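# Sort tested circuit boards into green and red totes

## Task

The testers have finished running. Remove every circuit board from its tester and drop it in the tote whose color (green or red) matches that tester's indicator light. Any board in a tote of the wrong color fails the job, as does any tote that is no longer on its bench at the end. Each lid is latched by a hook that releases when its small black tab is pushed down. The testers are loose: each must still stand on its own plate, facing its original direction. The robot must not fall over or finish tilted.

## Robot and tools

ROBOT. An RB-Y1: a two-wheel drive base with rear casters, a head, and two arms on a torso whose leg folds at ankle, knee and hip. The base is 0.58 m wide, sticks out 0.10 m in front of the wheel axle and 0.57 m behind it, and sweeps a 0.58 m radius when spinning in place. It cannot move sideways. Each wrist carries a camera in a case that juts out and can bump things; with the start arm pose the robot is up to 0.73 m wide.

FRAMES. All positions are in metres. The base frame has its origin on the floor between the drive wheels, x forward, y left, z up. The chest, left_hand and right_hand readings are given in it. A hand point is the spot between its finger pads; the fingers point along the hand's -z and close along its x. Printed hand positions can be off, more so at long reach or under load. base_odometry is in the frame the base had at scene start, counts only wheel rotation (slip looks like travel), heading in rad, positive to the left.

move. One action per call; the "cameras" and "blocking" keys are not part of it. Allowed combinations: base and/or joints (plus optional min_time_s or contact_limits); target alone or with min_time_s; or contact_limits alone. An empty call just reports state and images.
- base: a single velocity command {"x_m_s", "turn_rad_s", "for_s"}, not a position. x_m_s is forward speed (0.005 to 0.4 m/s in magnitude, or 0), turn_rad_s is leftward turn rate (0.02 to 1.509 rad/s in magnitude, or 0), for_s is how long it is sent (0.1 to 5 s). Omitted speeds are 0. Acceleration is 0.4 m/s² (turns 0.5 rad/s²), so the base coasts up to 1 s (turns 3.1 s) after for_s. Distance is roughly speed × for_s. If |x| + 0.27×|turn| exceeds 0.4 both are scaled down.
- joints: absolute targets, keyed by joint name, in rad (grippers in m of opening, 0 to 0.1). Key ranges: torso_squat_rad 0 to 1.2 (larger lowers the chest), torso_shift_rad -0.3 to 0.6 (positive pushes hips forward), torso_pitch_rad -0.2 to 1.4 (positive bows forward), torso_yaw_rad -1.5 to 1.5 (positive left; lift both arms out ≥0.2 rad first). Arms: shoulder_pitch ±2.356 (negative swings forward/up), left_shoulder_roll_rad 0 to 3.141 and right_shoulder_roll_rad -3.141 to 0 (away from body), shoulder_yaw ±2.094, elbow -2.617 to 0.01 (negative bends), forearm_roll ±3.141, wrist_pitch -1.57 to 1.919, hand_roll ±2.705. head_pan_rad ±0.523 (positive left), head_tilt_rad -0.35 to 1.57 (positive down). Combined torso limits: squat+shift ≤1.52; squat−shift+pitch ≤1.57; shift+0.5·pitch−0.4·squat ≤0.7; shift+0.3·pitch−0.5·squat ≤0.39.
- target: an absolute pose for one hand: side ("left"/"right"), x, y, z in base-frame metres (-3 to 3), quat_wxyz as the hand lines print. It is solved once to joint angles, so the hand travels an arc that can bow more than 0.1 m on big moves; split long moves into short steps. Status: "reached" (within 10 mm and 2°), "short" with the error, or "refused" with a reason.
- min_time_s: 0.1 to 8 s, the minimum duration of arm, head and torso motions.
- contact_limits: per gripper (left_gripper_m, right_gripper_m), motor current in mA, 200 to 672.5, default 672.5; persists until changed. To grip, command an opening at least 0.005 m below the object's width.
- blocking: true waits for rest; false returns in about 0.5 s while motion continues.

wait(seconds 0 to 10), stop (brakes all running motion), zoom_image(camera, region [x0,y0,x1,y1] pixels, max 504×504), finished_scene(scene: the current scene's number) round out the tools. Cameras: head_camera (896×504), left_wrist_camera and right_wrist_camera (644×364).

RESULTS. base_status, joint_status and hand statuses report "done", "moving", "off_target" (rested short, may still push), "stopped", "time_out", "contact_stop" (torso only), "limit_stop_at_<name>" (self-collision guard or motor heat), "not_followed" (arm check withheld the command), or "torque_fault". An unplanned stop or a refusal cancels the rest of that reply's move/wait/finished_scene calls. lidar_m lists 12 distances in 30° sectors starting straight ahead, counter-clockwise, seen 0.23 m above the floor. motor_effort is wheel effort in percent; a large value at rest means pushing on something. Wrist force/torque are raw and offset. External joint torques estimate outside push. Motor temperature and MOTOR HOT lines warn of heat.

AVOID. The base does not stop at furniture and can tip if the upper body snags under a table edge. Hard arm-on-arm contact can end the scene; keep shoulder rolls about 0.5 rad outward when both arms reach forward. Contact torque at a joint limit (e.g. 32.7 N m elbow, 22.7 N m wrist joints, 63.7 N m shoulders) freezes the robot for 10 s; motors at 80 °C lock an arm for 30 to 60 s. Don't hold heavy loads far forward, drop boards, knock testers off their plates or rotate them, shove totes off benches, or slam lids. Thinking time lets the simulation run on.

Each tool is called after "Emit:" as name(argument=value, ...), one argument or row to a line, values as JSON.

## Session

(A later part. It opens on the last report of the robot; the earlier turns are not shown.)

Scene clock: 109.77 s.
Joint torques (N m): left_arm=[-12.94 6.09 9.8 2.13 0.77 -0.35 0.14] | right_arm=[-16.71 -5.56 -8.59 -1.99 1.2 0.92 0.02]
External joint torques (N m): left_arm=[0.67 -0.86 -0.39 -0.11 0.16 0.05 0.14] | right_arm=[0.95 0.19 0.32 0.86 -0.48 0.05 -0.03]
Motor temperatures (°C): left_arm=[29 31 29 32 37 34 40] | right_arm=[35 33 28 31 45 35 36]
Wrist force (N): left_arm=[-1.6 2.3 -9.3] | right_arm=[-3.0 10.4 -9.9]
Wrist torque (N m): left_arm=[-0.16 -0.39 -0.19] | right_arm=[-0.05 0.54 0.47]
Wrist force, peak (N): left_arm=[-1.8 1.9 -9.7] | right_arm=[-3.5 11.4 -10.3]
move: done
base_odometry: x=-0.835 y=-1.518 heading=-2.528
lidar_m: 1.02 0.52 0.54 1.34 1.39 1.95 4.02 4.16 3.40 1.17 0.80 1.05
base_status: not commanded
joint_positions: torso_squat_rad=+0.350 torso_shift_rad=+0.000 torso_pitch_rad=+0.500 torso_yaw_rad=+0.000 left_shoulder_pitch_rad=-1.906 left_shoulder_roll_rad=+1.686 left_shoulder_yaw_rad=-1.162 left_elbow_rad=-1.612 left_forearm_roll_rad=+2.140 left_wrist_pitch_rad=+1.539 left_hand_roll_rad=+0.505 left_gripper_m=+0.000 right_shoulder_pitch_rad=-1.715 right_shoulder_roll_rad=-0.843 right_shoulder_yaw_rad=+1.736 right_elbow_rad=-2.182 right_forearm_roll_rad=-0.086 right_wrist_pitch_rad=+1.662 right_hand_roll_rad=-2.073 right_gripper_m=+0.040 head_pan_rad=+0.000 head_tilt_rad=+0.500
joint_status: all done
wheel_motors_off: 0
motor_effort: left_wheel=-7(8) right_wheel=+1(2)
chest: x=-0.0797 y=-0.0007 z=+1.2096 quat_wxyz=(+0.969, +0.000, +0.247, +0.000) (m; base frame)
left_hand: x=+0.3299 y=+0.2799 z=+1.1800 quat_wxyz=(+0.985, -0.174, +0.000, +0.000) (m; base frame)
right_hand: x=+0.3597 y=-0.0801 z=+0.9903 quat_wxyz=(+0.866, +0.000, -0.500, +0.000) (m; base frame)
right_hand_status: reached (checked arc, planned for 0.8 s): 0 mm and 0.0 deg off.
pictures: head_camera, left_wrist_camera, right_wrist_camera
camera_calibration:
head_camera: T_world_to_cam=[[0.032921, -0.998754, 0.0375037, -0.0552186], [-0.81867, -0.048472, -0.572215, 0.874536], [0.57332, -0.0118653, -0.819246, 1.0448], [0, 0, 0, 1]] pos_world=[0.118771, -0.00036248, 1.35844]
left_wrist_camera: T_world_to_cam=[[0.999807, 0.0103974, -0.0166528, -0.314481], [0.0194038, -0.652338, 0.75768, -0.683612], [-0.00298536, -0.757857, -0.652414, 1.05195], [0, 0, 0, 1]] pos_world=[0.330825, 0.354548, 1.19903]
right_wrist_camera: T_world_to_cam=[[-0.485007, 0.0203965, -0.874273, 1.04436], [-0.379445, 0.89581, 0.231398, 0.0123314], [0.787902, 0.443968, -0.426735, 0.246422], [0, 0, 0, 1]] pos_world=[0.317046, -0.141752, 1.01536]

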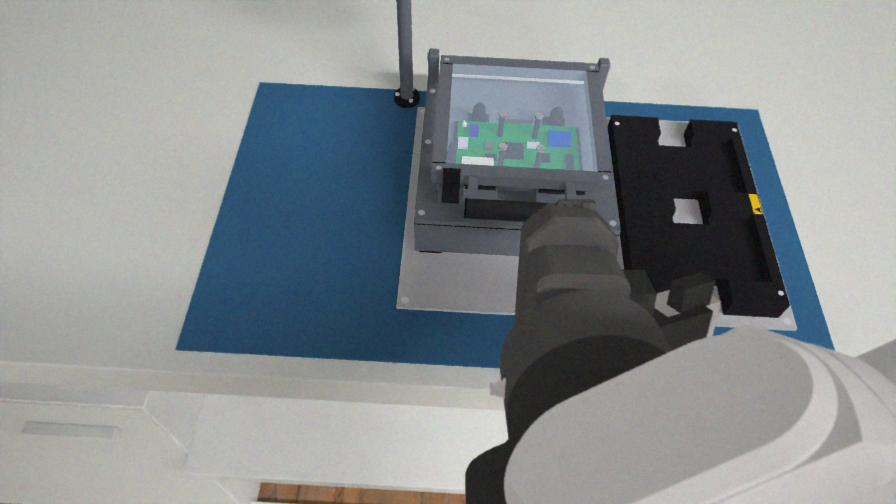

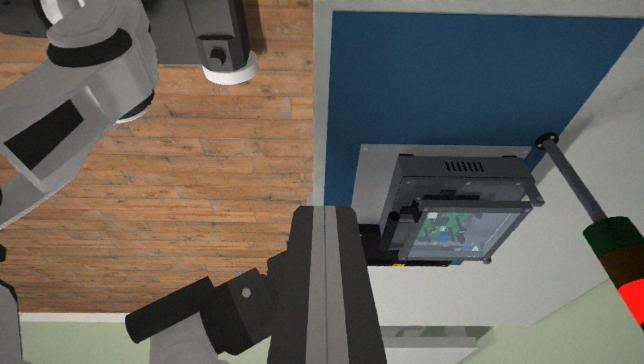

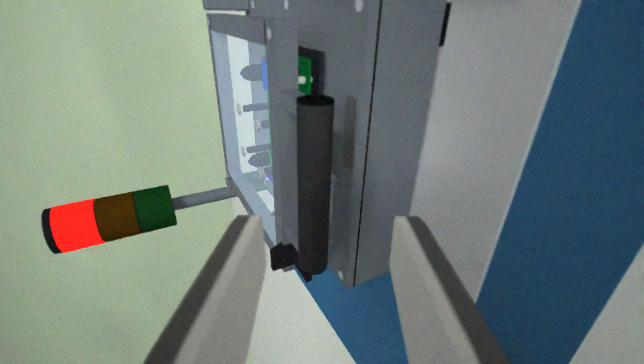

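Emit:
move(
  base={"x_m_s":0.05,"for_s":0.57},
  cameras=[],
)

Emit:
move(
  target={"side":"right","x":0.3555,"y":-0.084,"z":0.981,"quat_wxyz":[0.866,0,-0.5,0]},
  cameras=["right_wrist_camera"],
)

Scene clock: 132.80 s.
Joint torques (N m): left_arm=[-12.9 6.25 9.72 2.1 0.74 -0.45 0.15] | right_arm=[-16.94 -5.35 -8.62 -2.31 1.25 0.94 -0.04]
External joint torques (N m): left_arm=[0.72 -0.71 -0.47 -0.13 0.13 -0.05 0.15] | right_arm=[0.72 0.4 0.29 0.55 -0.42 0.07 -0.09]
Motor temperatures (°C): left_arm=[29 31 29 32 37 34 40] | right_arm=[35 33 29 31 45 35 36]
Wrist force (N): left_arm=[-1.5 1.9 -9.3] | right_arm=[-3.2 10.3 -10.2]
Wrist torque (N m): left_arm=[-0.10 -0.37 -0.19] | right_arm=[-0.05 0.54 0.46]
Wrist force, peak (N): left_arm=[-1.9 2.1 -9.7] | right_arm=[-3.2 10.8 -10.3]
move: done
base_odometry: x=-0.858 y=-1.534 heading=-2.528
lidar_m: 0.99 0.50 0.50 1.34 1.40 1.95 4.05 4.18 3.41 1.16 0.80 1.03
base_status: done (sent for 0.57 of 0.57 s)
joint_positions: torso_squat_rad=+0.350 torso_shift_rad=+0.000 torso_pitch_rad=+0.500 torso_yaw_rad=+0.000 left_shoulder_pitch_rad=-1.906 left_shoulder_roll_rad=+1.686 left_shoulder_yaw_rad=-1.162 left_elbow_rad=-1.612 left_forearm_roll_rad=+2.140 left_wrist_pitch_rad=+1.539 left_hand_roll_rad=+0.505 left_gripper_m=+0.000 right_shoulder_pitch_rad=-1.715 right_shoulder_roll_rad=-0.843 right_shoulder_yaw_rad=+1.736 right_elbow_rad=-2.182 right_forearm_roll_rad=-0.086 right_wrist_pitch_rad=+1.662 right_hand_roll_rad=-2.073 right_gripper_m=+0.040 head_pan_rad=+0.000 head_tilt_rad=+0.500
joint_status: not commanded
wheel_motors_off: 0
motor_effort: left_wheel=+1(25) right_wheel=-1(26)
chest: x=-0.0797 y=-0.0007 z=+1.2096 quat_wxyz=(+0.969, +0.000, +0.247, +0.000) (m; base frame)
left_hand: x=+0.3299 y=+0.2799 z=+1.1800 quat_wxyz=(+0.985, -0.174, +0.000, +0.000) (m; base frame)
right_hand: x=+0.3598 y=-0.0801 z=+0.9903 quat_wxyz=(+0.866, +0.000, -0.500, +0.000) (m; base frame)
pictures: none
No camera images: "cameras" was empty.

Scene clock: 133.63 s.
Joint torques (N m): left_arm=[-12.83 6.55 9.67 2.14 0.72 -0.34 0.23] | right_arm=[-16.05 -4.96 -7.83 -2.42 1.53 0.89 -0.02]
External joint torques (N m): left_arm=[0.78 -0.4 -0.53 -0.09 0.11 0.07 0.24] | right_arm=[1.38 0.77 0.9 0.62 -0.13 -0.01 -0.08]
Motor temperatures (°C): left_arm=[29 31 29 32 37 34 40] | right_arm=[35 33 29 31 45 35 36]
Wrist force (N): left_arm=[-1.7 2.1 -9.5] | right_arm=[-3.1 10.7 -10.1]
Wrist torque (N m): left_arm=[-0.14 -0.39 -0.19] | right_arm=[-0.07 0.53 0.47]
Wrist force, peak (N): left_arm=[-2.0 2.2 -9.6] | right_arm=[-2.3 11.4 -10.3]
move: done
base_odometry: x=-0.858 y=-1.534 heading=-2.528
lidar_m: 0.99 0.51 0.50 1.34 1.40 1.94 4.06 4.18 3.40 1.16 0.79 1.03
base_status: not commanded
joint_positions: torso_squat_rad=+0.350 torso_shift_rad=+0.000 torso_pitch_rad=+0.500 torso_yaw_rad=+0.000 left_shoulder_pitch_rad=-1.906 left_shoulder_roll_rad=+1.686 left_shoulder_yaw_rad=-1.162 left_elbow_rad=-1.612 left_forearm_roll_rad=+2.140 left_wrist_pitch_rad=+1.539 left_hand_roll_rad=+0.505 left_gripper_m=+0.000 right_shoulder_pitch_rad=-1.695 right_shoulder_roll_rad=-0.840 right_shoulder_yaw_rad=+1.756 right_elbow_rad=-2.179 right_forearm_roll_rad=-0.057 right_wrist_pitch_rad=+1.663 right_hand_roll_rad=-2.088 right_gripper_m=+0.040 head_pan_rad=+0.000 head_tilt_rad=+0.500
joint_status: all done
wheel_motors_off: 0
motor_effort: left_wheel=+2(3) right_wheel=+0(2)
chest: x=-0.0797 y=-0.0007 z=+1.2096 quat_wxyz=(+0.969, +0.000, +0.247, +0.000) (m; base frame)
left_hand: x=+0.3299 y=+0.2799 z=+1.1800 quat_wxyz=(+0.985, -0.174, +0.000, +0.000) (m; base frame)
right_hand: x=+0.3554 y=-0.0839 z=+0.9813 quat_wxyz=(+0.866, +0.000, -0.500, +0.000) (m; base frame)
right_hand_status: reached (checked arc, planned for 0.2 s): 0 mm and 0.0 deg off.
pictures: right_wrist_camera
camera_calibration:
right_wrist_camera: T_world_to_cam=[[-0.485552, 0.0201938, -0.873975, 1.03439], [-0.379311, 0.895858, 0.231432, 0.0160959], [0.787631, 0.443881, -0.427326, 0.248379], [0, 0, 0, 1]] pos_world=[0.312722, -0.145558, 1.00644]

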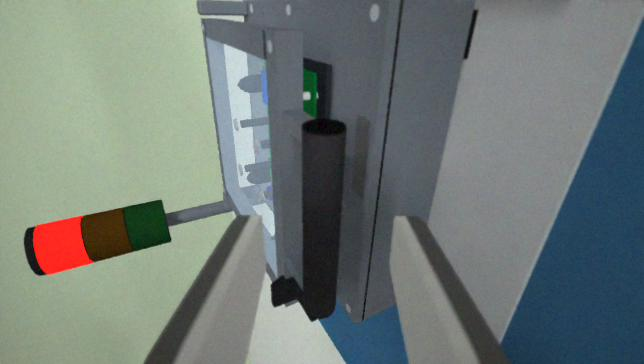

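Emit:
move(
  target={"side":"right","x":0.3815,"y":-0.085,"z":0.9655,"quat_wxyz":[0.866,0,-0.5,0]},
  min_time_s=1,
)

Emit:
zoom_image(
  camera="head_camera",
  region=[380, 100, 680, 300],
)

Scene clock: 140.87 s.
Joint torques (N m): left_arm=[-12.61 6.48 9.66 2.17 0.79 -0.35 0.16] | right_arm=[-15.21 -3.38 -7.22 -1.49 1.72 0.69 0.47]
External joint torques (N m): left_arm=[1 -0.48 -0.53 -0.06 0.18 0.05 0.16] | right_arm=[3.07 2.66 1.8 1.09 0.06 -0.2 0.42]
Motor temperatures (°C): left_arm=[29 31 29 32 37 34 40] | right_arm=[35 33 29 31 45 35 36]
Wrist force (N): left_arm=[-2.0 2.1 -9.4] | right_arm=[-3.4 10.6 -10.1]
Wrist torque (N m): left_arm=[-0.13 -0.43 -0.20] | right_arm=[-0.10 0.49 0.45]
Wrist force, peak (N): left_arm=[-1.6 2.4 -9.8] | right_arm=[-3.5 10.9 -10.1]
move: done
base_odometry: x=-0.858 y=-1.534 heading=-2.528
lidar_m: 1.00 0.51 0.50 1.34 1.40 1.95 4.05 4.18 3.40 1.16 0.79 1.03
base_status: not commanded
joint_positions: torso_squat_rad=+0.350 torso_shift_rad=+0.000 torso_pitch_rad=+0.500 torso_yaw_rad=+0.000 left_shoulder_pitch_rad=-1.906 left_shoulder_roll_rad=+1.686 left_shoulder_yaw_rad=-1.162 left_elbow_rad=-1.612 left_forearm_roll_rad=+2.140 left_wrist_pitch_rad=+1.539 left_hand_roll_rad=+0.505 left_gripper_m=+0.000 right_shoulder_pitch_rad=-1.689 right_shoulder_roll_rad=-0.834 right_shoulder_yaw_rad=+1.760 right_elbow_rad=-2.057 right_forearm_roll_rad=-0.049 right_wrist_pitch_rad=+1.548 right_hand_roll_rad=-2.086 right_gripper_m=+0.040 head_pan_rad=+0.000 head_tilt_rad=+0.500
joint_status: all done
wheel_motors_off: 0
motor_effort: left_wheel=+1(3) right_wheel=+1(2)
chest: x=-0.0797 y=-0.0007 z=+1.2096 quat_wxyz=(+0.969, +0.000, +0.247, +0.000) (m; base frame)
left_hand: x=+0.3299 y=+0.2799 z=+1.1800 quat_wxyz=(+0.985, -0.174, +0.000, +0.000) (m; base frame)
right_hand: x=+0.3817 y=-0.0851 z=+0.9661 quat_wxyz=(+0.866, +0.000, -0.500, +0.000) (m; base frame)
right_hand_status: reached (checked arc, planned for 1.0 s): 1 mm and 0.1 deg off.
pictures: head_camera, left_wrist_camera, right_wrist_camera
camera_calibration:
head_camera: T_world_to_cam=[[0.0329203, -0.998754, 0.0374934, -0.0552123], [-0.81865, -0.0484659, -0.572244, 0.874558], [0.573349, -0.0118555, -0.819226, 1.04479], [0, 0, 0, 1]] pos_world=[0.118744, -0.000370698, 1.35845]
left_wrist_camera: T_world_to_cam=[[0.999808, 0.0103878, -0.0166246, -0.31449], [0.0193761, -0.652349, 0.757671, -0.683611], [-0.00297451, -0.757848, -0.652425, 1.05196], [0, 0, 0, 1]] pos_world=[0.330804, 0.354539, 1.19905]
right_wrist_camera: T_world_to_cam=[[-0.48436, 0.0207717, -0.874622, 1.03402], [-0.379186, 0.895953, 0.231269, 0.0307508], [0.788424, 0.443662, -0.426088, 0.220159], [0, 0, 0, 1]] pos_world=[0.338921, -0.146706, 0.991075]

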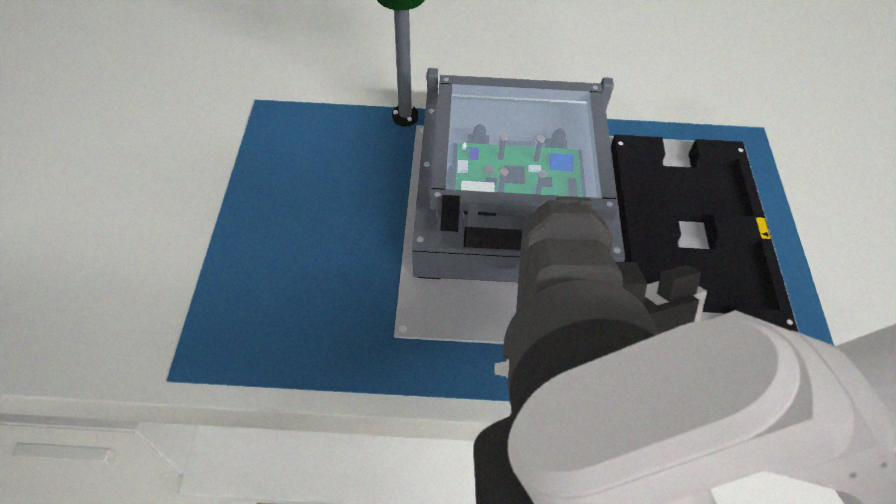

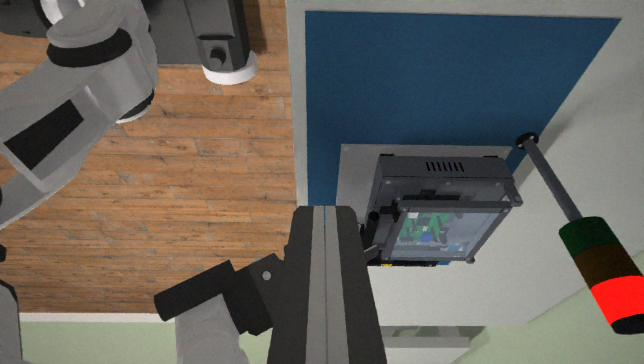

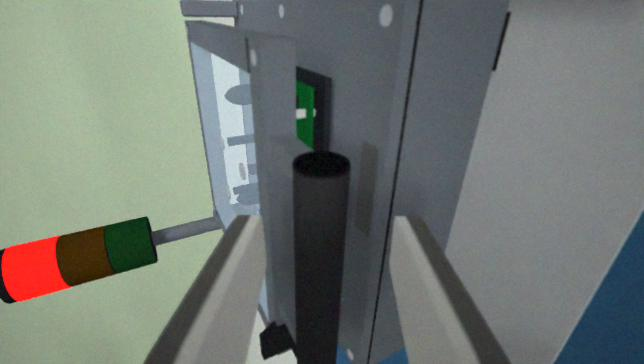

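Scaled by 1.680 from the camera's 896x504 image, which has a finer 1280x720 frame.

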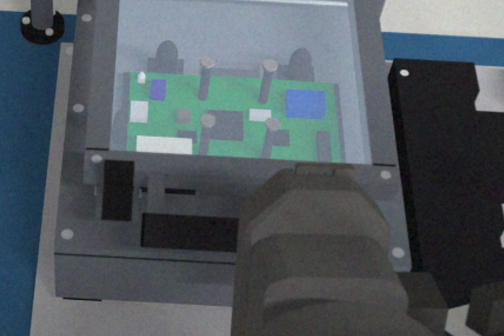

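Emit:
move(
  joints={"right_gripper_m":0.005},
  contact_limits={"right_gripper_m":350},
  cameras=[],
)

Emit:
move(
  target={"side":"left","x":0.36,"y":0.28,"z":1.19,"quat_wxyz":[0.985,-0.174,0,0]},
  cameras=[],
)

Emit:
move(
  target={"side":"left","x":0.38,"y":0.2,"z":1.1,"quat_wxyz":[0.985,-0.174,0,0]},
  cameras=[],
)

Emit:
move(
  target={"side":"left","x":0.405,"y":0.04,"z":1.02,"quat_wxyz":[0.985,-0.174,0,0]},
)

Emit:
zoom_image(
  camera="head_camera",
  region=[380, 100, 680, 300],
)

Scene clock: 149.23 s.
Joint torques (N m): left_arm=[-12.74 6.49 9.73 2.15 0.79 -0.38 0.11] | right_arm=[-11.16 -3.02 -5.05 -3.71 -1.47 -1.04 0.45]
External joint torques (N m): left_arm=[0.87 -0.47 -0.46 -0.08 0.18 0.02 0.11] | right_arm=[7.15 3.03 3.97 -1.15 -3.14 -1.93 0.4]
Motor temperatures (°C): left_arm=[29 31 29 32 37 34 40] | right_arm=[35 33 29 31 45 35 36]
Wrist force (N): left_arm=[-1.5 2.1 -9.4] | right_arm=[10.4 9.6 -8.6]
Wrist torque (N m): left_arm=[-0.14 -0.39 -0.20] | right_arm=[-0.13 0.12 0.24]
Wrist force, peak (N): left_arm=[-1.6 2.1 -9.9] | right_arm=[13.4 10.1 -12.8]
move: off_target
base_odometry: x=-0.858 y=-1.534 heading=-2.528
lidar_m: 1.00 0.50 0.50 1.33 1.40 1.94 4.05 4.18 3.40 1.17 0.79 1.03
base_status: not commanded
joint_positions: torso_squat_rad=+0.350 torso_shift_rad=+0.000 torso_pitch_rad=+0.500 torso_yaw_rad=+0.000 left_shoulder_pitch_rad=-1.906 left_shoulder_roll_rad=+1.686 left_shoulder_yaw_rad=-1.162 left_elbow_rad=-1.612 left_forearm_roll_rad=+2.140 left_wrist_pitch_rad=+1.539 left_hand_roll_rad=+0.505 left_gripper_m=+0.000 right_shoulder_pitch_rad=-1.690 right_shoulder_roll_rad=-0.834 right_shoulder_yaw_rad=+1.760 right_elbow_rad=-2.056 right_forearm_roll_rad=-0.048 right_wrist_pitch_rad=+1.549 right_hand_roll_rad=-2.086 right_gripper_m=+0.015 head_pan_rad=+0.000 head_tilt_rad=+0.500
joint_status: right_gripper_m off_target (ended at +0.015, target +0.005)
wheel_motors_off: 0
motor_effort: left_wheel=+2(3) right_wheel=-1(2)
contact_limits: right_gripper_m 350 mA
chest: x=-0.0798 y=-0.0007 z=+1.2097 quat_wxyz=(+0.969, +0.000, +0.247, +0.000) (m; base frame)
left_hand: x=+0.3298 y=+0.2799 z=+1.1801 quat_wxyz=(+0.985, -0.174, +0.000, +0.000) (m; base frame)
right_hand: x=+0.3823 y=-0.0850 z=+0.9670 quat_wxyz=(+0.865, +0.000, -0.501, +0.000) (m; base frame)
pictures: none
No camera images: "cameras" was empty.

Scene clock: 150.13 s.
Joint torques (N m): left_arm=[-15.18 6 10.62 2.23 0.72 -0.17 -0.08] | right_arm=[-10.93 -2.74 -4.75 -3.64 -1.55 -1.05 0.44]
External joint torques (N m): left_arm=[0.27 -0.95 0.64 0.48 0.1 0.21 -0.07] | right_arm=[7.38 3.32 4.28 -1.08 -3.21 -1.94 0.39]
Motor temperatures (°C): left_arm=[29 31 29 32 37 34 40] | right_arm=[35 33 29 31 45 35 36]
Wrist force (N): left_arm=[-1.5 2.2 -9.7] | right_arm=[10.2 10.2 -7.4]
Wrist torque (N m): left_arm=[-0.17 -0.37 -0.19] | right_arm=[-0.15 0.11 0.24]
Wrist force, peak (N): left_arm=[-1.4 1.7 -10.2] | right_arm=[8.5 11.4 -14.3]
move: done
base_odometry: x=-0.858 y=-1.534 heading=-2.528
lidar_m: 0.99 0.50 0.50 1.33 1.39 1.95 4.05 4.18 3.41 1.17 0.78 1.03
base_status: not commanded
joint_positions: torso_squat_rad=+0.350 torso_shift_rad=+0.000 torso_pitch_rad=+0.499 torso_yaw_rad=+0.000 left_shoulder_pitch_rad=-1.948 left_shoulder_roll_rad=+1.570 left_shoulder_yaw_rad=-1.156 left_elbow_rad=-1.426 left_forearm_roll_rad=+2.102 left_wrist_pitch_rad=+1.616 left_hand_roll_rad=+0.465 left_gripper_m=+0.000 right_shoulder_pitch_rad=-1.690 right_shoulder_roll_rad=-0.834 right_shoulder_yaw_rad=+1.760 right_elbow_rad=-2.056 right_forearm_roll_rad=-0.048 right_wrist_pitch_rad=+1.549 right_hand_roll_rad=-2.086 right_gripper_m=+0.015 head_pan_rad=+0.000 head_tilt_rad=+0.500
joint_status: all done
wheel_motors_off: 0
motor_effort: left_wheel=+0(3) right_wheel=+1(2)
contact_limits: right_gripper_m 350 mA
chest: x=-0.0799 y=-0.0007 z=+1.2097 quat_wxyz=(+0.969, +0.000, +0.247, +0.000) (m; base frame)
left_hand: x=+0.3598 y=+0.2800 z=+1.1900 quat_wxyz=(+0.985, -0.174, +0.000, +0.000) (m; base frame)
left_hand_status: reached (checked arc, planned for 0.5 s): 0 mm and 0.1 deg off.
right_hand: x=+0.3823 y=-0.0850 z=+0.9671 quat_wxyz=(+0.865, +0.000, -0.502, -0.001) (m; base frame)
pictures: none
No camera images: "cameras" was empty.

Scene clock: 150.97 s.
Joint torques (N m): left_arm=[-17.22 8.49 10.94 1.56 0.81 -0.11 -0.24] | right_arm=[-10.71 -2.41 -4.62 -3.56 -1.59 -0.91 0.37]
External joint torques (N m): left_arm=[0.63 0.26 0.31 0.27 0.26 0.35 -0.24] | right_arm=[7.61 3.64 4.41 -1 -3.26 -1.8 0.32]
Motor temperatures (°C): left_arm=[29 31 29 32 37 34 40] | right_arm=[35 33 29 31 45 35 36]
Wrist force (N): left_arm=[-2.1 2.1 -9.2] | right_arm=[9.0 10.2 -7.3]
Wrist torque (N m): left_arm=[-0.16 -0.48 -0.16] | right_arm=[-0.11 0.14 0.25]
Wrist force, peak (N): left_arm=[-2.0 2.3 -11.3] | right_arm=[7.3 9.8 -19.8]
move: done
base_odometry: x=-0.858 y=-1.534 heading=-2.528
lidar_m: 1.00 0.50 0.49 1.34 1.40 1.95 4.05 4.18 3.41 1.17 0.79 1.03
base_status: not commanded
joint_positions: torso_squat_rad=+0.350 torso_shift_rad=+0.000 torso_pitch_rad=+0.499 torso_yaw_rad=+0.000 left_shoulder_pitch_rad=-1.847 left_shoulder_roll_rad=+1.386 left_shoulder_yaw_rad=-1.229 left_elbow_rad=-1.530 left_forearm_roll_rad=+1.995 left_wrist_pitch_rad=+1.342 left_hand_roll_rad=+0.615 left_gripper_m=+0.000 right_shoulder_pitch_rad=-1.690 right_shoulder_roll_rad=-0.834 right_shoulder_yaw_rad=+1.760 right_elbow_rad=-2.056 right_forearm_roll_rad=-0.048 right_wrist_pitch_rad=+1.549 right_hand_roll_rad=-2.086 right_gripper_m=+0.015 head_pan_rad=+0.000 head_tilt_rad=+0.500
joint_status: all done
wheel_motors_off: 0
motor_effort: left_wheel=+1(3) right_wheel=+0(3)
contact_limits: right_gripper_m 350 mA
chest: x=-0.0799 y=-0.0007 z=+1.2097 quat_wxyz=(+0.969, +0.000, +0.247, +0.000) (m; base frame)
left_hand: x=+0.3797 y=+0.1999 z=+1.1001 quat_wxyz=(+0.985, -0.174, +0.000, +0.000) (m; base frame)
left_hand_status: reached (checked arc, planned for 0.5 s): 0 mm and 0.0 deg off.
right_hand: x=+0.3823 y=-0.0850 z=+0.9672 quat_wxyz=(+0.865, +0.000, -0.502, -0.001) (m; base frame)
pictures: none
No camera images: "cameras" was empty.

Scene clock: 152.17 s.
Joint torques (N m): left_arm=[-21.35 7.9 9.76 1.16 0.75 -0.47 -0.2] | right_arm=[-10.4 -2.96 -4.18 -3.28 -1.75 -0.94 0.39]
External joint torques (N m): left_arm=[0.86 0.37 -0.56 1.07 0.32 0.1 -0.2] | right_arm=[7.91 3.09 4.84 -0.71 -3.41 -1.86 0.34]
Motor temperatures (°C): left_arm=[29 31 29 32 37 34 40] | right_arm=[35 33 29 31 45 35 36]
Wrist force (N): left_arm=[-2.0 2.0 -9.1] | right_arm=[10.2 9.9 -7.7]
Wrist torque (N m): left_arm=[-0.14 -0.45 -0.22] | right_arm=[-0.07 0.11 0.26]
Wrist force, peak (N): left_arm=[-1.6 2.4 -10.5] | right_arm=[11.6 13.8 -7.9]
move: done
base_odometry: x=-0.858 y=-1.534 heading=-2.528
lidar_m: 0.99 0.51 0.50 1.34 1.39 1.94 4.05 4.18 3.40 1.17 0.79 1.03
base_status: not commanded
joint_positions: torso_squat_rad=+0.350 torso_shift_rad=+0.000 torso_pitch_rad=+0.499 torso_yaw_rad=+0.000 left_shoulder_pitch_rad=-1.866 left_shoulder_roll_rad=+0.891 left_shoulder_yaw_rad=-1.309 left_elbow_rad=-1.321 left_forearm_roll_rad=+1.797 left_wrist_pitch_rad=+1.175 left_hand_roll_rad=+0.854 left_gripper_m=+0.000 right_shoulder_pitch_rad=-1.691 right_shoulder_roll_rad=-0.834 right_shoulder_yaw_rad=+1.760 right_elbow_rad=-2.056 right_forearm_roll_rad=-0.048 right_wrist_pitch_rad=+1.549 right_hand_roll_rad=-2.086 right_gripper_m=+0.015 head_pan_rad=+0.000 head_tilt_rad=+0.500
joint_status: all done
wheel_motors_off: 0
motor_effort: left_wheel=+1(2) right_wheel=+1(1)
contact_limits: right_gripper_m 350 mA
chest: x=-0.0799 y=-0.0007 z=+1.2097 quat_wxyz=(+0.969, +0.000, +0.247, +0.000) (m; base frame)
left_hand: x=+0.4043 y=+0.0401 z=+1.0202 quat_wxyz=(+0.985, -0.174, -0.001, +0.000) (m; base frame)
left_hand_status: reached (checked arc, planned for 0.8 s): 1 mm and 0.2 deg off.
right_hand: x=+0.3823 y=-0.0849 z=+0.9672 quat_wxyz=(+0.865, +0.000, -0.502, -0.001) (m; base frame)
pictures: head_camera, left_wrist_camera, right_wrist_camera
camera_calibration:
head_camera: T_world_to_cam=[[0.0328694, -0.998754, 0.0375523, -0.0552721], [-0.818417, -0.0484629, -0.572578, 0.87486], [0.573684, -0.0119131, -0.81899, 1.04468], [0, 0, 0, 1]] pos_world=[0.1185, -0.000359492, 1.35859]
left_wrist_camera: T_world_to_cam=[[0.999833, 0.0114401, -0.0142173, -0.391513], [0.018239, -0.651587, 0.758355, -0.720694], [-0.00058815, -0.758488, -0.651687, 0.764505], [0, 0, 0, 1]] pos_world=[0.405042, 0.114751, 1.03919]
right_wrist_camera: T_world_to_cam=[[-0.481703, 0.0214583, -0.876072, 1.03578], [-0.379669, 0.895895, 0.230702, 0.0312675], [0.789819, 0.443747, -0.423408, 0.21698], [0, 0, 0, 1]] pos_world=[0.339433, -0.146523, 0.992073]

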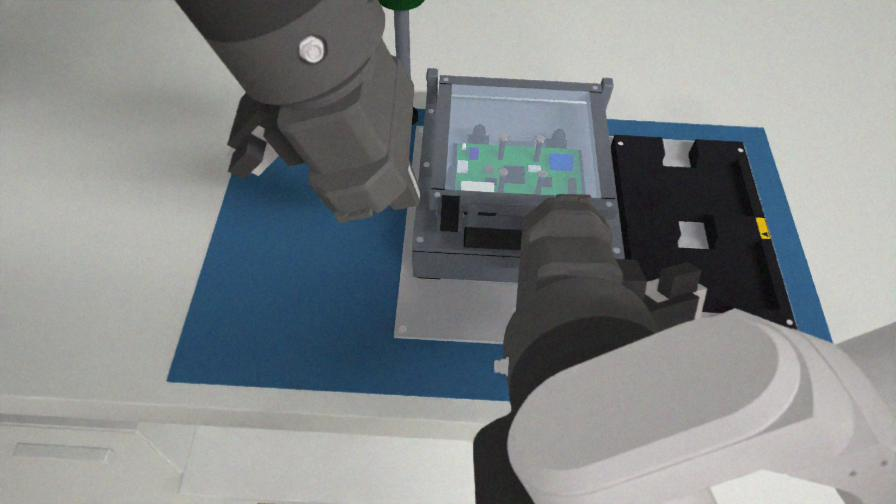

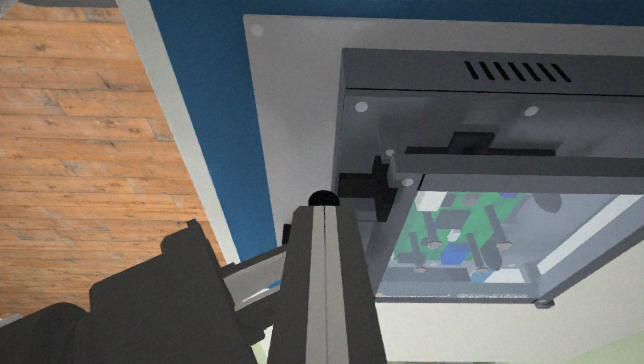

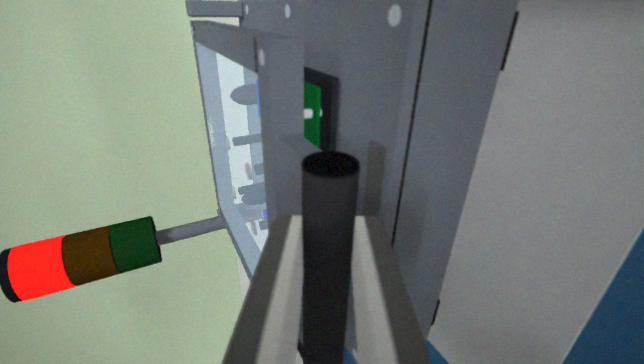

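Scaled by 1.680 from the camera's 896x504 image, which has a finer 1280x720 frame.

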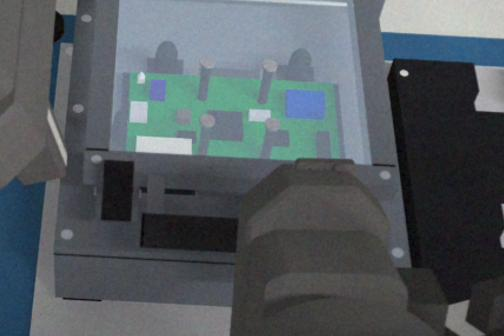

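Emit:
move(
  target={"side":"left","x":0.4085,"y":0.003,"z":0.992,"quat_wxyz":[0.985,-0.174,0,0]},
)

Emit:
zoom_image(
  camera="head_camera",
  region=[380, 140, 530, 260],
)

Scene clock: 159.30 s.
Joint torques (N m): left_arm=[-21.59 6.76 9.07 0.83 0.58 -0.51 -0.03] | right_arm=[-10.3 -3.14 -4.07 -3.19 -1.79 -0.96 0.36]
External joint torques (N m): left_arm=[1.41 -0.48 -0.73 1.04 0.16 0.06 -0.03] | right_arm=[8.01 2.91 4.95 -0.63 -3.46 -1.84 0.31]
Motor temperatures (°C): left_arm=[30 31 30 32 37 34 40] | right_arm=[35 33 28 31 45 35 36]
Wrist force (N): left_arm=[-1.6 2.0 -9.1] | right_arm=[10.3 10.0 -5.6]
Wrist torque (N m): left_arm=[-0.15 -0.40 -0.22] | right_arm=[-0.10 0.13 0.25]
Wrist force, peak (N): left_arm=[-2.0 1.9 -9.9] | right_arm=[10.9 14.9 -7.7]
move: done
base_odometry: x=-0.858 y=-1.534 heading=-2.528
lidar_m: 1.00 0.49 0.50 1.34 1.40 1.95 4.05 4.18 3.41 1.16 0.81 1.03
base_status: not commanded
joint_positions: torso_squat_rad=+0.350 torso_shift_rad=+0.000 torso_pitch_rad=+0.499 torso_yaw_rad=+0.000 left_shoulder_pitch_rad=-1.858 left_shoulder_roll_rad=+0.745 left_shoulder_yaw_rad=-1.331 left_elbow_rad=-1.193 left_forearm_roll_rad=+1.762 left_wrist_pitch_rad=+1.137 left_hand_roll_rad=+0.857 left_gripper_m=+0.000 right_shoulder_pitch_rad=-1.691 right_shoulder_roll_rad=-0.834 right_shoulder_yaw_rad=+1.760 right_elbow_rad=-2.057 right_forearm_roll_rad=-0.048 right_wrist_pitch_rad=+1.549 right_hand_roll_rad=-2.086 right_gripper_m=+0.015 head_pan_rad=+0.000 head_tilt_rad=+0.500
joint_status: all done
wheel_motors_off: 0
motor_effort: left_wheel=+0(2) right_wheel=+0(2)
contact_limits: right_gripper_m 350 mA
chest: x=-0.0799 y=-0.0007 z=+1.2097 quat_wxyz=(+0.969, +0.000, +0.247, +0.000) (m; base frame)
left_hand: x=+0.4081 y=+0.0030 z=+0.9922 quat_wxyz=(+0.985, -0.174, -0.001, +0.000) (m; base frame)
left_hand_status: reached (checked arc, planned for 0.4 s): 0 mm and 0.1 deg off.
right_hand: x=+0.3823 y=-0.0849 z=+0.9672 quat_wxyz=(+0.865, +0.000, -0.502, -0.001) (m; base frame)
pictures: head_camera, left_wrist_camera, right_wrist_camera
camera_calibration:
head_camera: T_world_to_cam=[[0.032869, -0.998755, 0.0375348, -0.0552647], [-0.818419, -0.0484524, -0.572576, 0.874855], [0.573681, -0.0118992, -0.818992, 1.04469], [0, 0, 0, 1]] pos_world=[0.118498, -0.000376071, 1.35858]
left_wrist_camera: T_world_to_cam=[[0.999824, 0.0108895, -0.0152935, -0.394275], [0.018696, -0.651803, 0.758158, -0.723661], [-0.0017124, -0.75831, -0.651891, 0.718851], [0, 0, 0, 1]] pos_world=[0.408966, 0.0777216, 1.01123]
right_wrist_camera: T_world_to_cam=[[-0.481701, 0.0214873, -0.876072, 1.03578], [-0.37973, 0.895853, 0.230764, 0.0311989], [0.78979, 0.443831, -0.423374, 0.216967], [0, 0, 0, 1]] pos_world=[0.339426, -0.146502, 0.992078]

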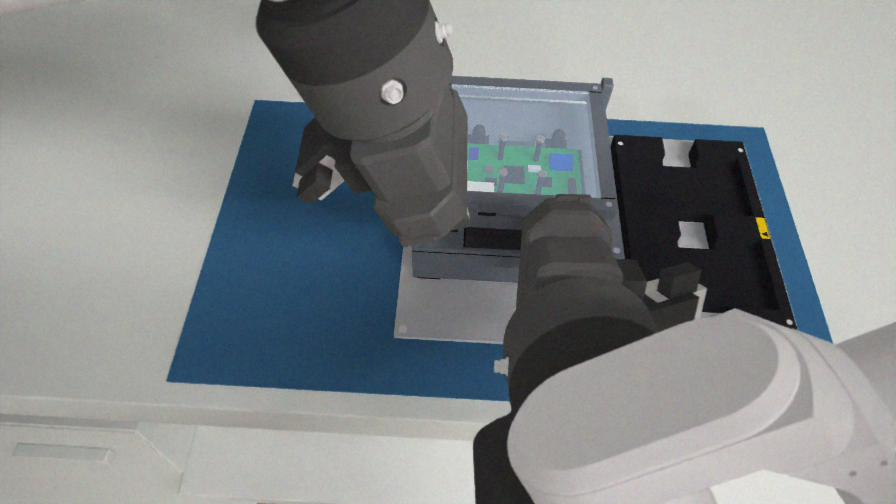

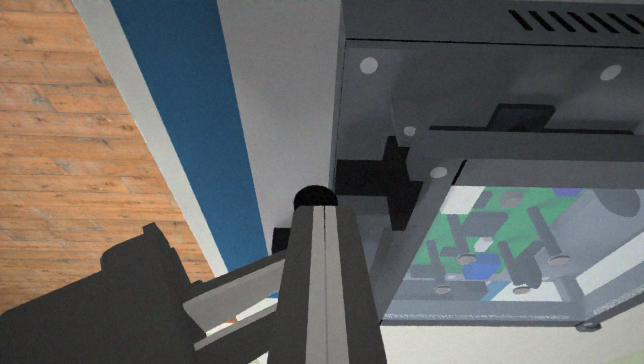

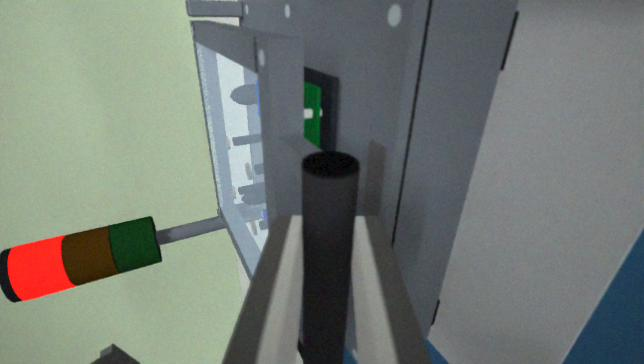

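Scaled by 3.360 from the camera's 896x504 image, which has a finer 1280x720 frame.

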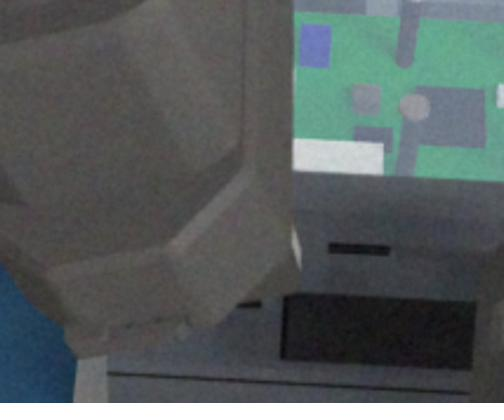

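Emit:
move(
  target={"side":"left","x":0.4085,"y":0.001,"z":0.981,"quat_wxyz":[0.985,-0.174,0,0]},
  cameras=["left_wrist_camera"],
)

Emit:
move(
  target={"side":"left","x":0.4085,"y":0.0,"z":0.974,"quat_wxyz":[0.985,-0.174,0,0]},
  cameras=["left_wrist_camera"],
)

Scene clock: 167.90 s.
Joint torques (N m): left_arm=[-19.22 4.74 8.32 0.25 0.55 -0.55 -0.1] | right_arm=[-10.94 -2.89 -4.19 -3.83 -1.41 -0.71 0.3]
External joint torques (N m): left_arm=[3.82 -2.46 -1.36 0.54 0.12 0.01 -0.09] | right_arm=[7.37 3.17 4.84 -1.27 -3.07 -1.6 0.25]
Motor temperatures (°C): left_arm=[30 31 30 32 37 34 40] | right_arm=[35 33 28 31 45 35 36]
Wrist force (N): left_arm=[-2.4 1.9 2.0] | right_arm=[9.1 9.7 -9.1]
Wrist torque (N m): left_arm=[-0.17 -0.37 -0.21] | right_arm=[-0.11 0.16 0.25]
Wrist force, peak (N): left_arm=[-2.0 2.1 -9.7] | right_arm=[9.5 10.4 -14.8]
move: done
base_odometry: x=-0.858 y=-1.534 heading=-2.528
lidar_m: 0.99 0.50 0.50 1.34 1.40 1.94 4.05 4.18 3.41 1.17 0.80 1.03
base_status: not commanded
joint_positions: torso_squat_rad=+0.350 torso_shift_rad=+0.000 torso_pitch_rad=+0.499 torso_yaw_rad=+0.000 left_shoulder_pitch_rad=-1.843 left_shoulder_roll_rad=+0.727 left_shoulder_yaw_rad=-1.337 left_elbow_rad=-1.171 left_forearm_roll_rad=+1.756 left_wrist_pitch_rad=+1.121 left_hand_roll_rad=+0.846 left_gripper_m=+0.000 right_shoulder_pitch_rad=-1.690 right_shoulder_roll_rad=-0.834 right_shoulder_yaw_rad=+1.760 right_elbow_rad=-2.056 right_forearm_roll_rad=-0.048 right_wrist_pitch_rad=+1.549 right_hand_roll_rad=-2.086 right_gripper_m=+0.015 head_pan_rad=+0.000 head_tilt_rad=+0.500
joint_status: all done
wheel_motors_off: 0
motor_effort: left_wheel=+2(2) right_wheel=-1(1)
contact_limits: right_gripper_m 350 mA
chest: x=-0.0800 y=-0.0007 z=+1.2097 quat_wxyz=(+0.969, +0.000, +0.247, +0.000) (m; base frame)
left_hand: x=+0.4085 y=+0.0013 z=+0.9818 quat_wxyz=(+0.985, -0.174, -0.001, +0.000) (m; base frame)
left_hand_status: reached (checked arc, planned for 0.2 s): 1 mm and 0.1 deg off.
right_hand: x=+0.3823 y=-0.0849 z=+0.9672 quat_wxyz=(+0.865, +0.000, -0.502, -0.001) (m; base frame)
pictures: left_wrist_camera
camera_calibration:
left_wrist_camera: T_world_to_cam=[[0.999823, 0.0106009, -0.0155488, -0.394486], [0.0187009, -0.651967, 0.758017, -0.716789], [-0.00210164, -0.758173, -0.65205, 0.711051], [0, 0, 0, 1]] pos_world=[0.409315, 0.0759589, 1.00084]

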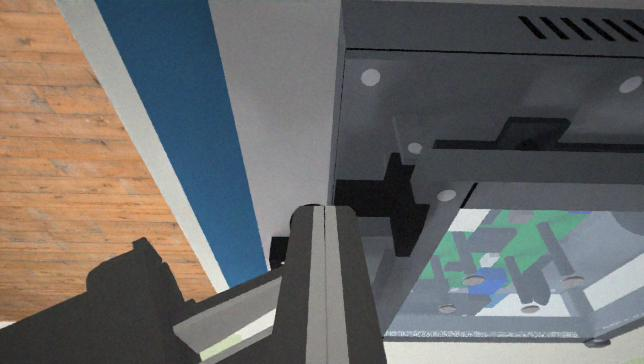

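Scene clock: 168.80 s.
Joint torques (N m): left_arm=[-4.46 -5.35 -1.34 1.93 -2.15 -4.81 0.04] | right_arm=[-15.37 -2.44 -7.84 -5.11 1.37 0 0.45]
External joint torques (N m): left_arm=[18.65 -12.53 -10.95 2.24 -2.57 -4.24 0.04] | right_arm=[2.94 3.63 1.18 -2.56 -0.29 -0.89 0.4]
Motor temperatures (°C): left_arm=[30 31 29 32 37 34 40] | right_arm=[35 33 28 31 45 35 36]
Wrist force (N): left_arm=[-21.7 6.8 57.8] | right_arm=[-3.0 6.9 -19.1]
Wrist torque (N m): left_arm=[-0.37 0.46 -0.34] | right_arm=[-0.21 0.48 0.27]
Wrist force, peak (N): left_arm=[-29.3 7.6 79.1] | right_arm=[-6.0 8.7 -36.0]
move: done
base_odometry: x=-0.858 y=-1.534 heading=-2.527
lidar_m: 1.00 0.50 0.50 1.34 1.40 1.95 4.04 4.19 3.41 1.16 0.79 1.03
base_status: not commanded
joint_positions: torso_squat_rad=+0.350 torso_shift_rad=-0.001 torso_pitch_rad=+0.497 torso_yaw_rad=+0.000 left_shoulder_pitch_rad=-1.837 left_shoulder_roll_rad=+0.716 left_shoulder_yaw_rad=-1.339 left_elbow_rad=-1.156 left_forearm_roll_rad=+1.752 left_wrist_pitch_rad=+1.112 left_hand_roll_rad=+0.838 left_gripper_m=+0.000 right_shoulder_pitch_rad=-1.689 right_shoulder_roll_rad=-0.835 right_shoulder_yaw_rad=+1.761 right_elbow_rad=-2.056 right_forearm_roll_rad=-0.049 right_wrist_pitch_rad=+1.549 right_hand_roll_rad=-2.086 right_gripper_m=+0.014 head_pan_rad=+0.000 head_tilt_rad=+0.500
joint_status: all done
wheel_motors_off: 0
motor_effort: left_wheel=+10(11) right_wheel=-2(6)
contact_limits: right_gripper_m 350 mA
chest: x=-0.0810 y=-0.0003 z=+1.2099 quat_wxyz=(+0.969, +0.000, +0.246, +0.000) (m; base frame)
left_hand: x=+0.4095 y=+0.0006 z=+0.9785 quat_wxyz=(+0.985, -0.175, -0.003, +0.000) (m; base frame)
left_hand_status: reached (checked arc, planned for 0.1 s): 5 mm and 0.4 deg off.
right_hand: x=+0.3814 y=-0.0850 z=+0.9675 quat_wxyz=(+0.865, +0.000, -0.502, +0.000) (m; base frame)
pictures: left_wrist_camera
camera_calibration:
left_wrist_camera: T_world_to_cam=[[0.999875, 0.0119395, -0.0103277, -0.400714], [0.0156097, -0.650094, 0.759693, -0.715127], [0.00235637, -0.75976, -0.6502, 0.704697], [0, 0, 0, 1]] pos_world=[0.410166, 0.0752846, 0.997332]

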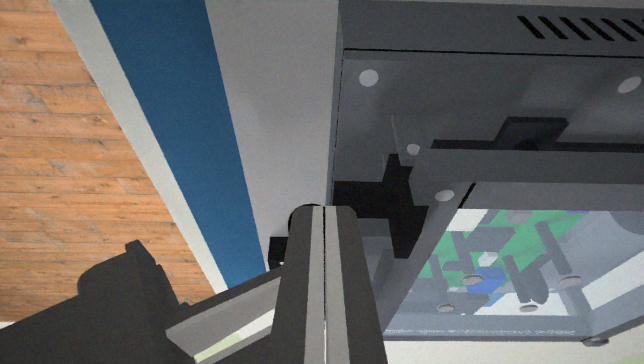

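Emit:
move(
  target={"side":"left","x":0.4085,"y":0.003,"z":0.99,"quat_wxyz":[0.985,-0.174,0,0]},
  cameras=[],
)

Emit:
move(
  target={"side":"left","x":0.400,"y":0.045,"z":1.0,"quat_wxyz":[0.985,-0.174,0,0]},
)

Emit:
zoom_image(
  camera="left_wrist_camera",
  region=[200, 80, 500, 280],
)

Emit:
zoom_image(
  camera="head_camera",
  region=[380, 140, 530, 260],
)

Scene clock: 178.27 s.
Joint torques (N m): left_arm=[-20.74 5.64 8.34 -0.21 0.45 -0.84 0.14] | right_arm=[-11.98 -4.04 -5.24 1.36 -1.27 -1.38 0.42]
External joint torques (N m): left_arm=[2.35 -1.6 -1.36 0.02 0.02 -0.28 0.14] | right_arm=[6.32 2.01 3.79 3.93 -2.93 -2.27 0.37]
Motor temperatures (°C): left_arm=[30 31 29 32 38 34 40] | right_arm=[35 33 28 32 45 35 36]
Wrist force (N): left_arm=[-1.6 2.0 -8.9] | right_arm=[8.7 8.7 15.8]
Wrist torque (N m): left_arm=[-0.15 -0.41 -0.21] | right_arm=[-0.17 0.01 0.29]
Wrist force, peak (N): left_arm=[-21.9 7.1 60.1] | right_arm=[12.0 7.9 30.5]
move: done
base_odometry: x=-0.858 y=-1.534 heading=-2.528
lidar_m: 1.00 0.50 0.50 1.33 1.39 1.95 4.04 4.17 3.41 1.17 0.79 1.02
base_status: not commanded
joint_positions: torso_squat_rad=+0.350 torso_shift_rad=-0.001 torso_pitch_rad=+0.498 torso_yaw_rad=+0.000 left_shoulder_pitch_rad=-1.854 left_shoulder_roll_rad=+0.733 left_shoulder_yaw_rad=-1.331 left_elbow_rad=-1.171 left_forearm_roll_rad=+1.765 left_wrist_pitch_rad=+1.138 left_hand_roll_rad=+0.843 left_gripper_m=+0.000 right_shoulder_pitch_rad=-1.690 right_shoulder_roll_rad=-0.834 right_shoulder_yaw_rad=+1.760 right_elbow_rad=-2.058 right_forearm_roll_rad=-0.048 right_wrist_pitch_rad=+1.549 right_hand_roll_rad=-2.086 right_gripper_m=+0.014 head_pan_rad=+0.000 head_tilt_rad=+0.500
joint_status: all done
wheel_motors_off: 0
motor_effort: left_wheel=+3(10) right_wheel=+2(5)
contact_limits: right_gripper_m 350 mA
chest: x=-0.0805 y=-0.0007 z=+1.2098 quat_wxyz=(+0.969, +0.000, +0.247, +0.000) (m; base frame)
left_hand: x=+0.4091 y=+0.0023 z=+0.9894 quat_wxyz=(+0.985, -0.174, +0.000, +0.000) (m; base frame)
left_hand_status: reached (checked arc, planned for 0.2 s): 1 mm and 0.0 deg off.
right_hand: x=+0.3814 y=-0.0847 z=+0.9675 quat_wxyz=(+0.865, +0.001, -0.502, +0.000) (m; base frame)
pictures: none
No camera images: "cameras" was empty.

Scene clock: 179.10 s.
Joint torques (N m): left_arm=[-20.24 6.87 10.79 -0.7 0.72 -0.43 0.02] | right_arm=[-11.94 -4.54 -4.7 1.25 -1.14 -1.62 0.53]
External joint torques (N m): left_arm=[1.78 -0.71 0.49 -0.61 0.28 0.14 0.02] | right_arm=[6.37 1.51 4.33 3.82 -2.8 -2.51 0.48]
Motor temperatures (°C): left_arm=[30 31 29 32 38 34 40] | right_arm=[35 33 28 32 45 35 36]
Wrist force (N): left_arm=[-1.8 2.2 -8.4] | right_arm=[8.9 8.5 14.8]
Wrist torque (N m): left_arm=[-0.18 -0.43 -0.23] | right_arm=[-0.19 0.02 0.29]
Wrist force, peak (N): left_arm=[-1.8 2.2 -9.3] | right_arm=[10.0 10.5 16.3]
move: done
base_odometry: x=-0.858 y=-1.534 heading=-2.528
lidar_m: 1.00 0.50 0.51 1.34 1.40 1.94 4.05 4.17 3.39 1.16 0.79 1.03
base_status: not commanded
joint_positions: torso_squat_rad=+0.350 torso_shift_rad=-0.001 torso_pitch_rad=+0.499 torso_yaw_rad=+0.000 left_shoulder_pitch_rad=-1.827 left_shoulder_roll_rad=+0.892 left_shoulder_yaw_rad=-1.322 left_elbow_rad=-1.330 left_forearm_roll_rad=+1.780 left_wrist_pitch_rad=+1.140 left_hand_roll_rad=+0.843 left_gripper_m=+0.000 right_shoulder_pitch_rad=-1.690 right_shoulder_roll_rad=-0.834 right_shoulder_yaw_rad=+1.760 right_elbow_rad=-2.058 right_forearm_roll_rad=-0.048 right_wrist_pitch_rad=+1.549 right_hand_roll_rad=-2.086 right_gripper_m=+0.014 head_pan_rad=+0.000 head_tilt_rad=+0.500
joint_status: all done
wheel_motors_off: 0
motor_effort: left_wheel=+4(5) right_wheel=+5(6)
contact_limits: right_gripper_m 350 mA
chest: x=-0.0804 y=-0.0007 z=+1.2098 quat_wxyz=(+0.969, +0.000, +0.247, +0.000) (m; base frame)
left_hand: x=+0.4001 y=+0.0450 z=+1.0000 quat_wxyz=(+0.985, -0.174, +0.001, +0.000) (m; base frame)
left_hand_status: reached (checked arc, planned for 0.5 s): 0 mm and 0.1 deg off.
right_hand: x=+0.3814 y=-0.0846 z=+0.9675 quat_wxyz=(+0.865, +0.001, -0.502, +0.000) (m; base frame)
pictures: head_camera, left_wrist_camera, right_wrist_camera
camera_calibration:
head_camera: T_world_to_cam=[[0.032782, -0.998754, 0.0376343, -0.0553517], [-0.817934, -0.0484484, -0.573268, 0.875366], [0.574377, -0.0119895, -0.818503, 1.04453], [0, 0, 0, 1]] pos_world=[0.117854, -0.000349244, 1.35885]
left_wrist_camera: T_world_to_cam=[[0.99979, 0.00977659, -0.017997, -0.38377], [0.0200167, -0.652469, 0.757551, -0.701974], [-0.00433621, -0.757752, -0.652528, 0.757404], [0, 0, 0, 1]] pos_world=[0.401025, 0.11966, 1.0191]
right_wrist_camera: T_world_to_cam=[[-0.481951, 0.0211974, -0.875942, 1.03553], [-0.380427, 0.895501, 0.230985, 0.0306142], [0.789303, 0.444555, -0.423523, 0.218013], [0, 0, 0, 1]] pos_world=[0.338644, -0.146285, 0.99233]

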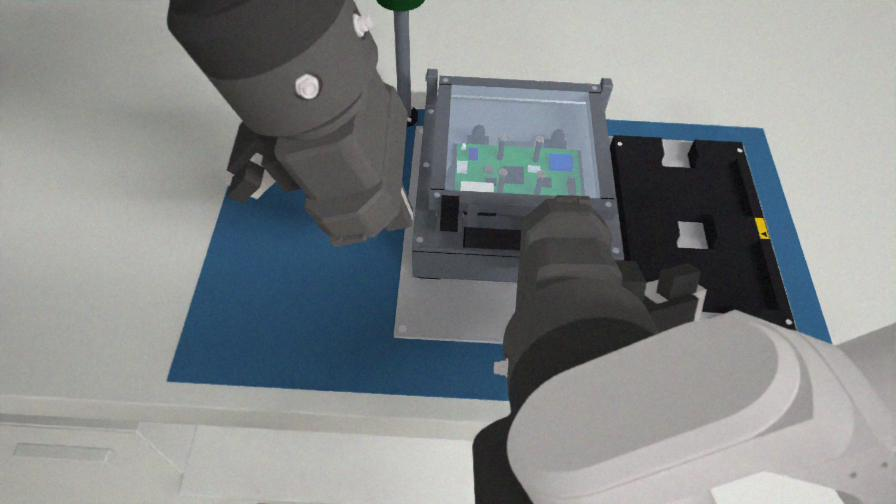

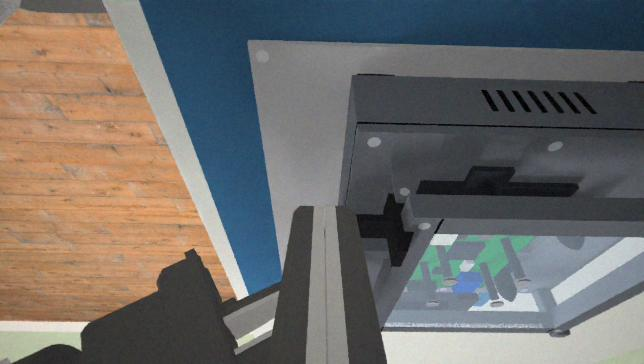

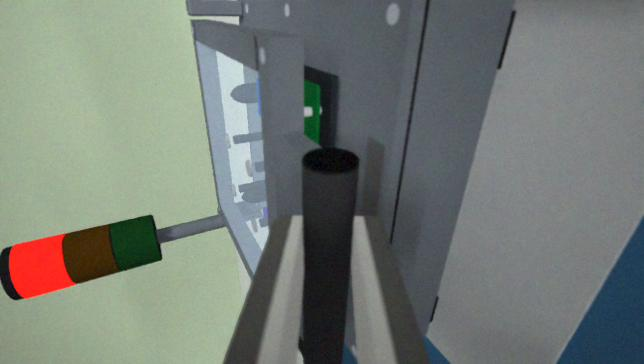

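Scaled by 1.680 from the camera's 644x364 image, which has a finer 920x520 frame.

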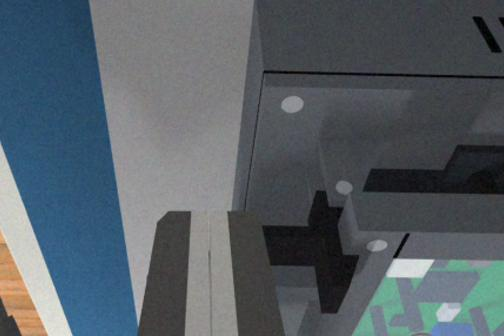

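Scaled by 3.360 from the camera's 896x504 image, which has a finer 1280x720 frame.

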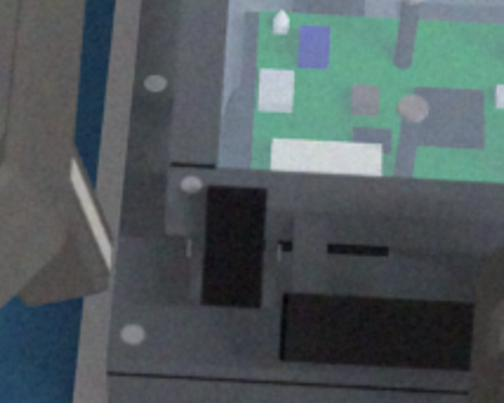

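Emit:
move(
  target={"side":"left","x":0.37,"y":0.06,"z":1.01,"quat_wxyz":[0.985,-0.174,0,0]},
  cameras=["left_wrist_camera","head_camera"],
)

Emit:
zoom_image(
  camera="left_wrist_camera",
  region=[340, 120, 490, 270],
)

Scene clock: 204.47 s.
Joint torques (N m): left_arm=[-18.87 7.54 10.71 -0.34 0.54 -0.78 0.17] | right_arm=[-11.84 -4.61 -4.87 1.05 -1.24 -1.59 0.32]
External joint torques (N m): left_arm=[1.57 0.1 -0.06 -0.32 0.15 -0.18 0.18] | right_arm=[6.47 1.44 4.16 3.61 -2.9 -2.48 0.27]
Motor temperatures (°C): left_arm=[30 31 30 32 38 34 40] | right_arm=[35 33 28 31 45 35 36]
Wrist force (N): left_arm=[-1.7 1.8 -8.9] | right_arm=[9.8 7.8 16.0]
Wrist torque (N m): left_arm=[-0.16 -0.43 -0.21] | right_arm=[-0.17 0.02 0.32]
Wrist force, peak (N): left_arm=[-2.0 3.2 -9.2] | right_arm=[10.2 9.6 16.6]
move: done
base_odometry: x=-0.858 y=-1.534 heading=-2.528
lidar_m: 1.00 0.50 0.50 1.34 1.40 1.95 4.06 4.18 3.40 1.17 0.79 1.04
base_status: not commanded
joint_positions: torso_squat_rad=+0.350 torso_shift_rad=-0.001 torso_pitch_rad=+0.499 torso_yaw_rad=+0.000 left_shoulder_pitch_rad=-1.815 left_shoulder_roll_rad=+1.018 left_shoulder_yaw_rad=-1.324 left_elbow_rad=-1.550 left_forearm_roll_rad=+1.760 left_wrist_pitch_rad=+1.115 left_hand_roll_rad=+0.944 left_gripper_m=+0.000 right_shoulder_pitch_rad=-1.690 right_shoulder_roll_rad=-0.834 right_shoulder_yaw_rad=+1.760 right_elbow_rad=-2.058 right_forearm_roll_rad=-0.048 right_wrist_pitch_rad=+1.549 right_hand_roll_rad=-2.086 right_gripper_m=+0.014 head_pan_rad=+0.000 head_tilt_rad=+0.500
joint_status: all done
wheel_motors_off: 0
motor_effort: left_wheel=+3(6) right_wheel=+5(7)
contact_limits: right_gripper_m 350 mA
chest: x=-0.0804 y=-0.0007 z=+1.2098 quat_wxyz=(+0.969, +0.000, +0.247, +0.000) (m; base frame)
left_hand: x=+0.3699 y=+0.0598 z=+1.0101 quat_wxyz=(+0.985, -0.174, +0.001, +0.000) (m; base frame)
left_hand_status: reached (checked arc, planned for 0.5 s): 0 mm and 0.1 deg off.
right_hand: x=+0.3814 y=-0.0846 z=+0.9675 quat_wxyz=(+0.865, +0.001, -0.502, +0.000) (m; base frame)
pictures: head_camera, left_wrist_camera
camera_calibration:
head_camera: T_world_to_cam=[[0.0327747, -0.998755, 0.0376179, -0.0553479], [-0.817953, -0.0484327, -0.573243, 0.87534], [0.574351, -0.0119818, -0.818521, 1.04454], [0, 0, 0, 1]] pos_world=[0.11787, -0.000368469, 1.35884]
left_wrist_camera: T_world_to_cam=[[0.999784, 0.00896747, -0.0187343, -0.352811], [0.0200517, -0.651878, 0.758059, -0.699889], [-0.00541464, -0.758271, -0.651917, 0.774905], [0, 0, 0, 1]] pos_world=[0.370965, 0.134509, 1.02912]

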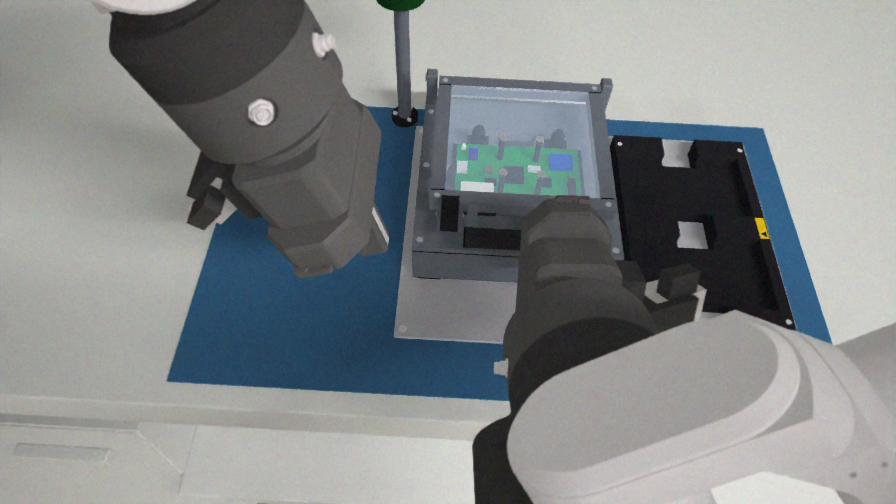

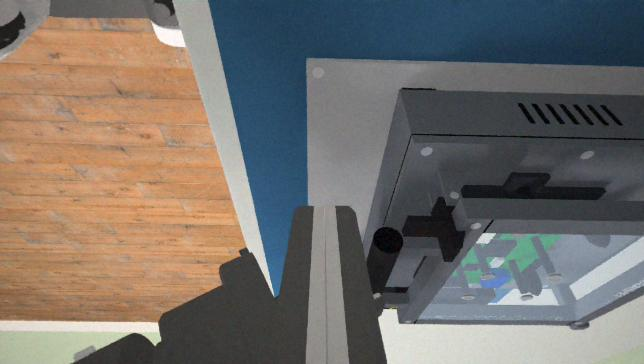

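Scaled by 3.360 from the camera's 644x364 image, which has a finer 920x520 frame.

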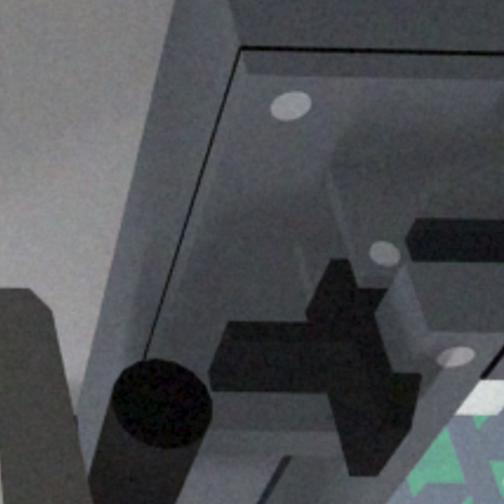

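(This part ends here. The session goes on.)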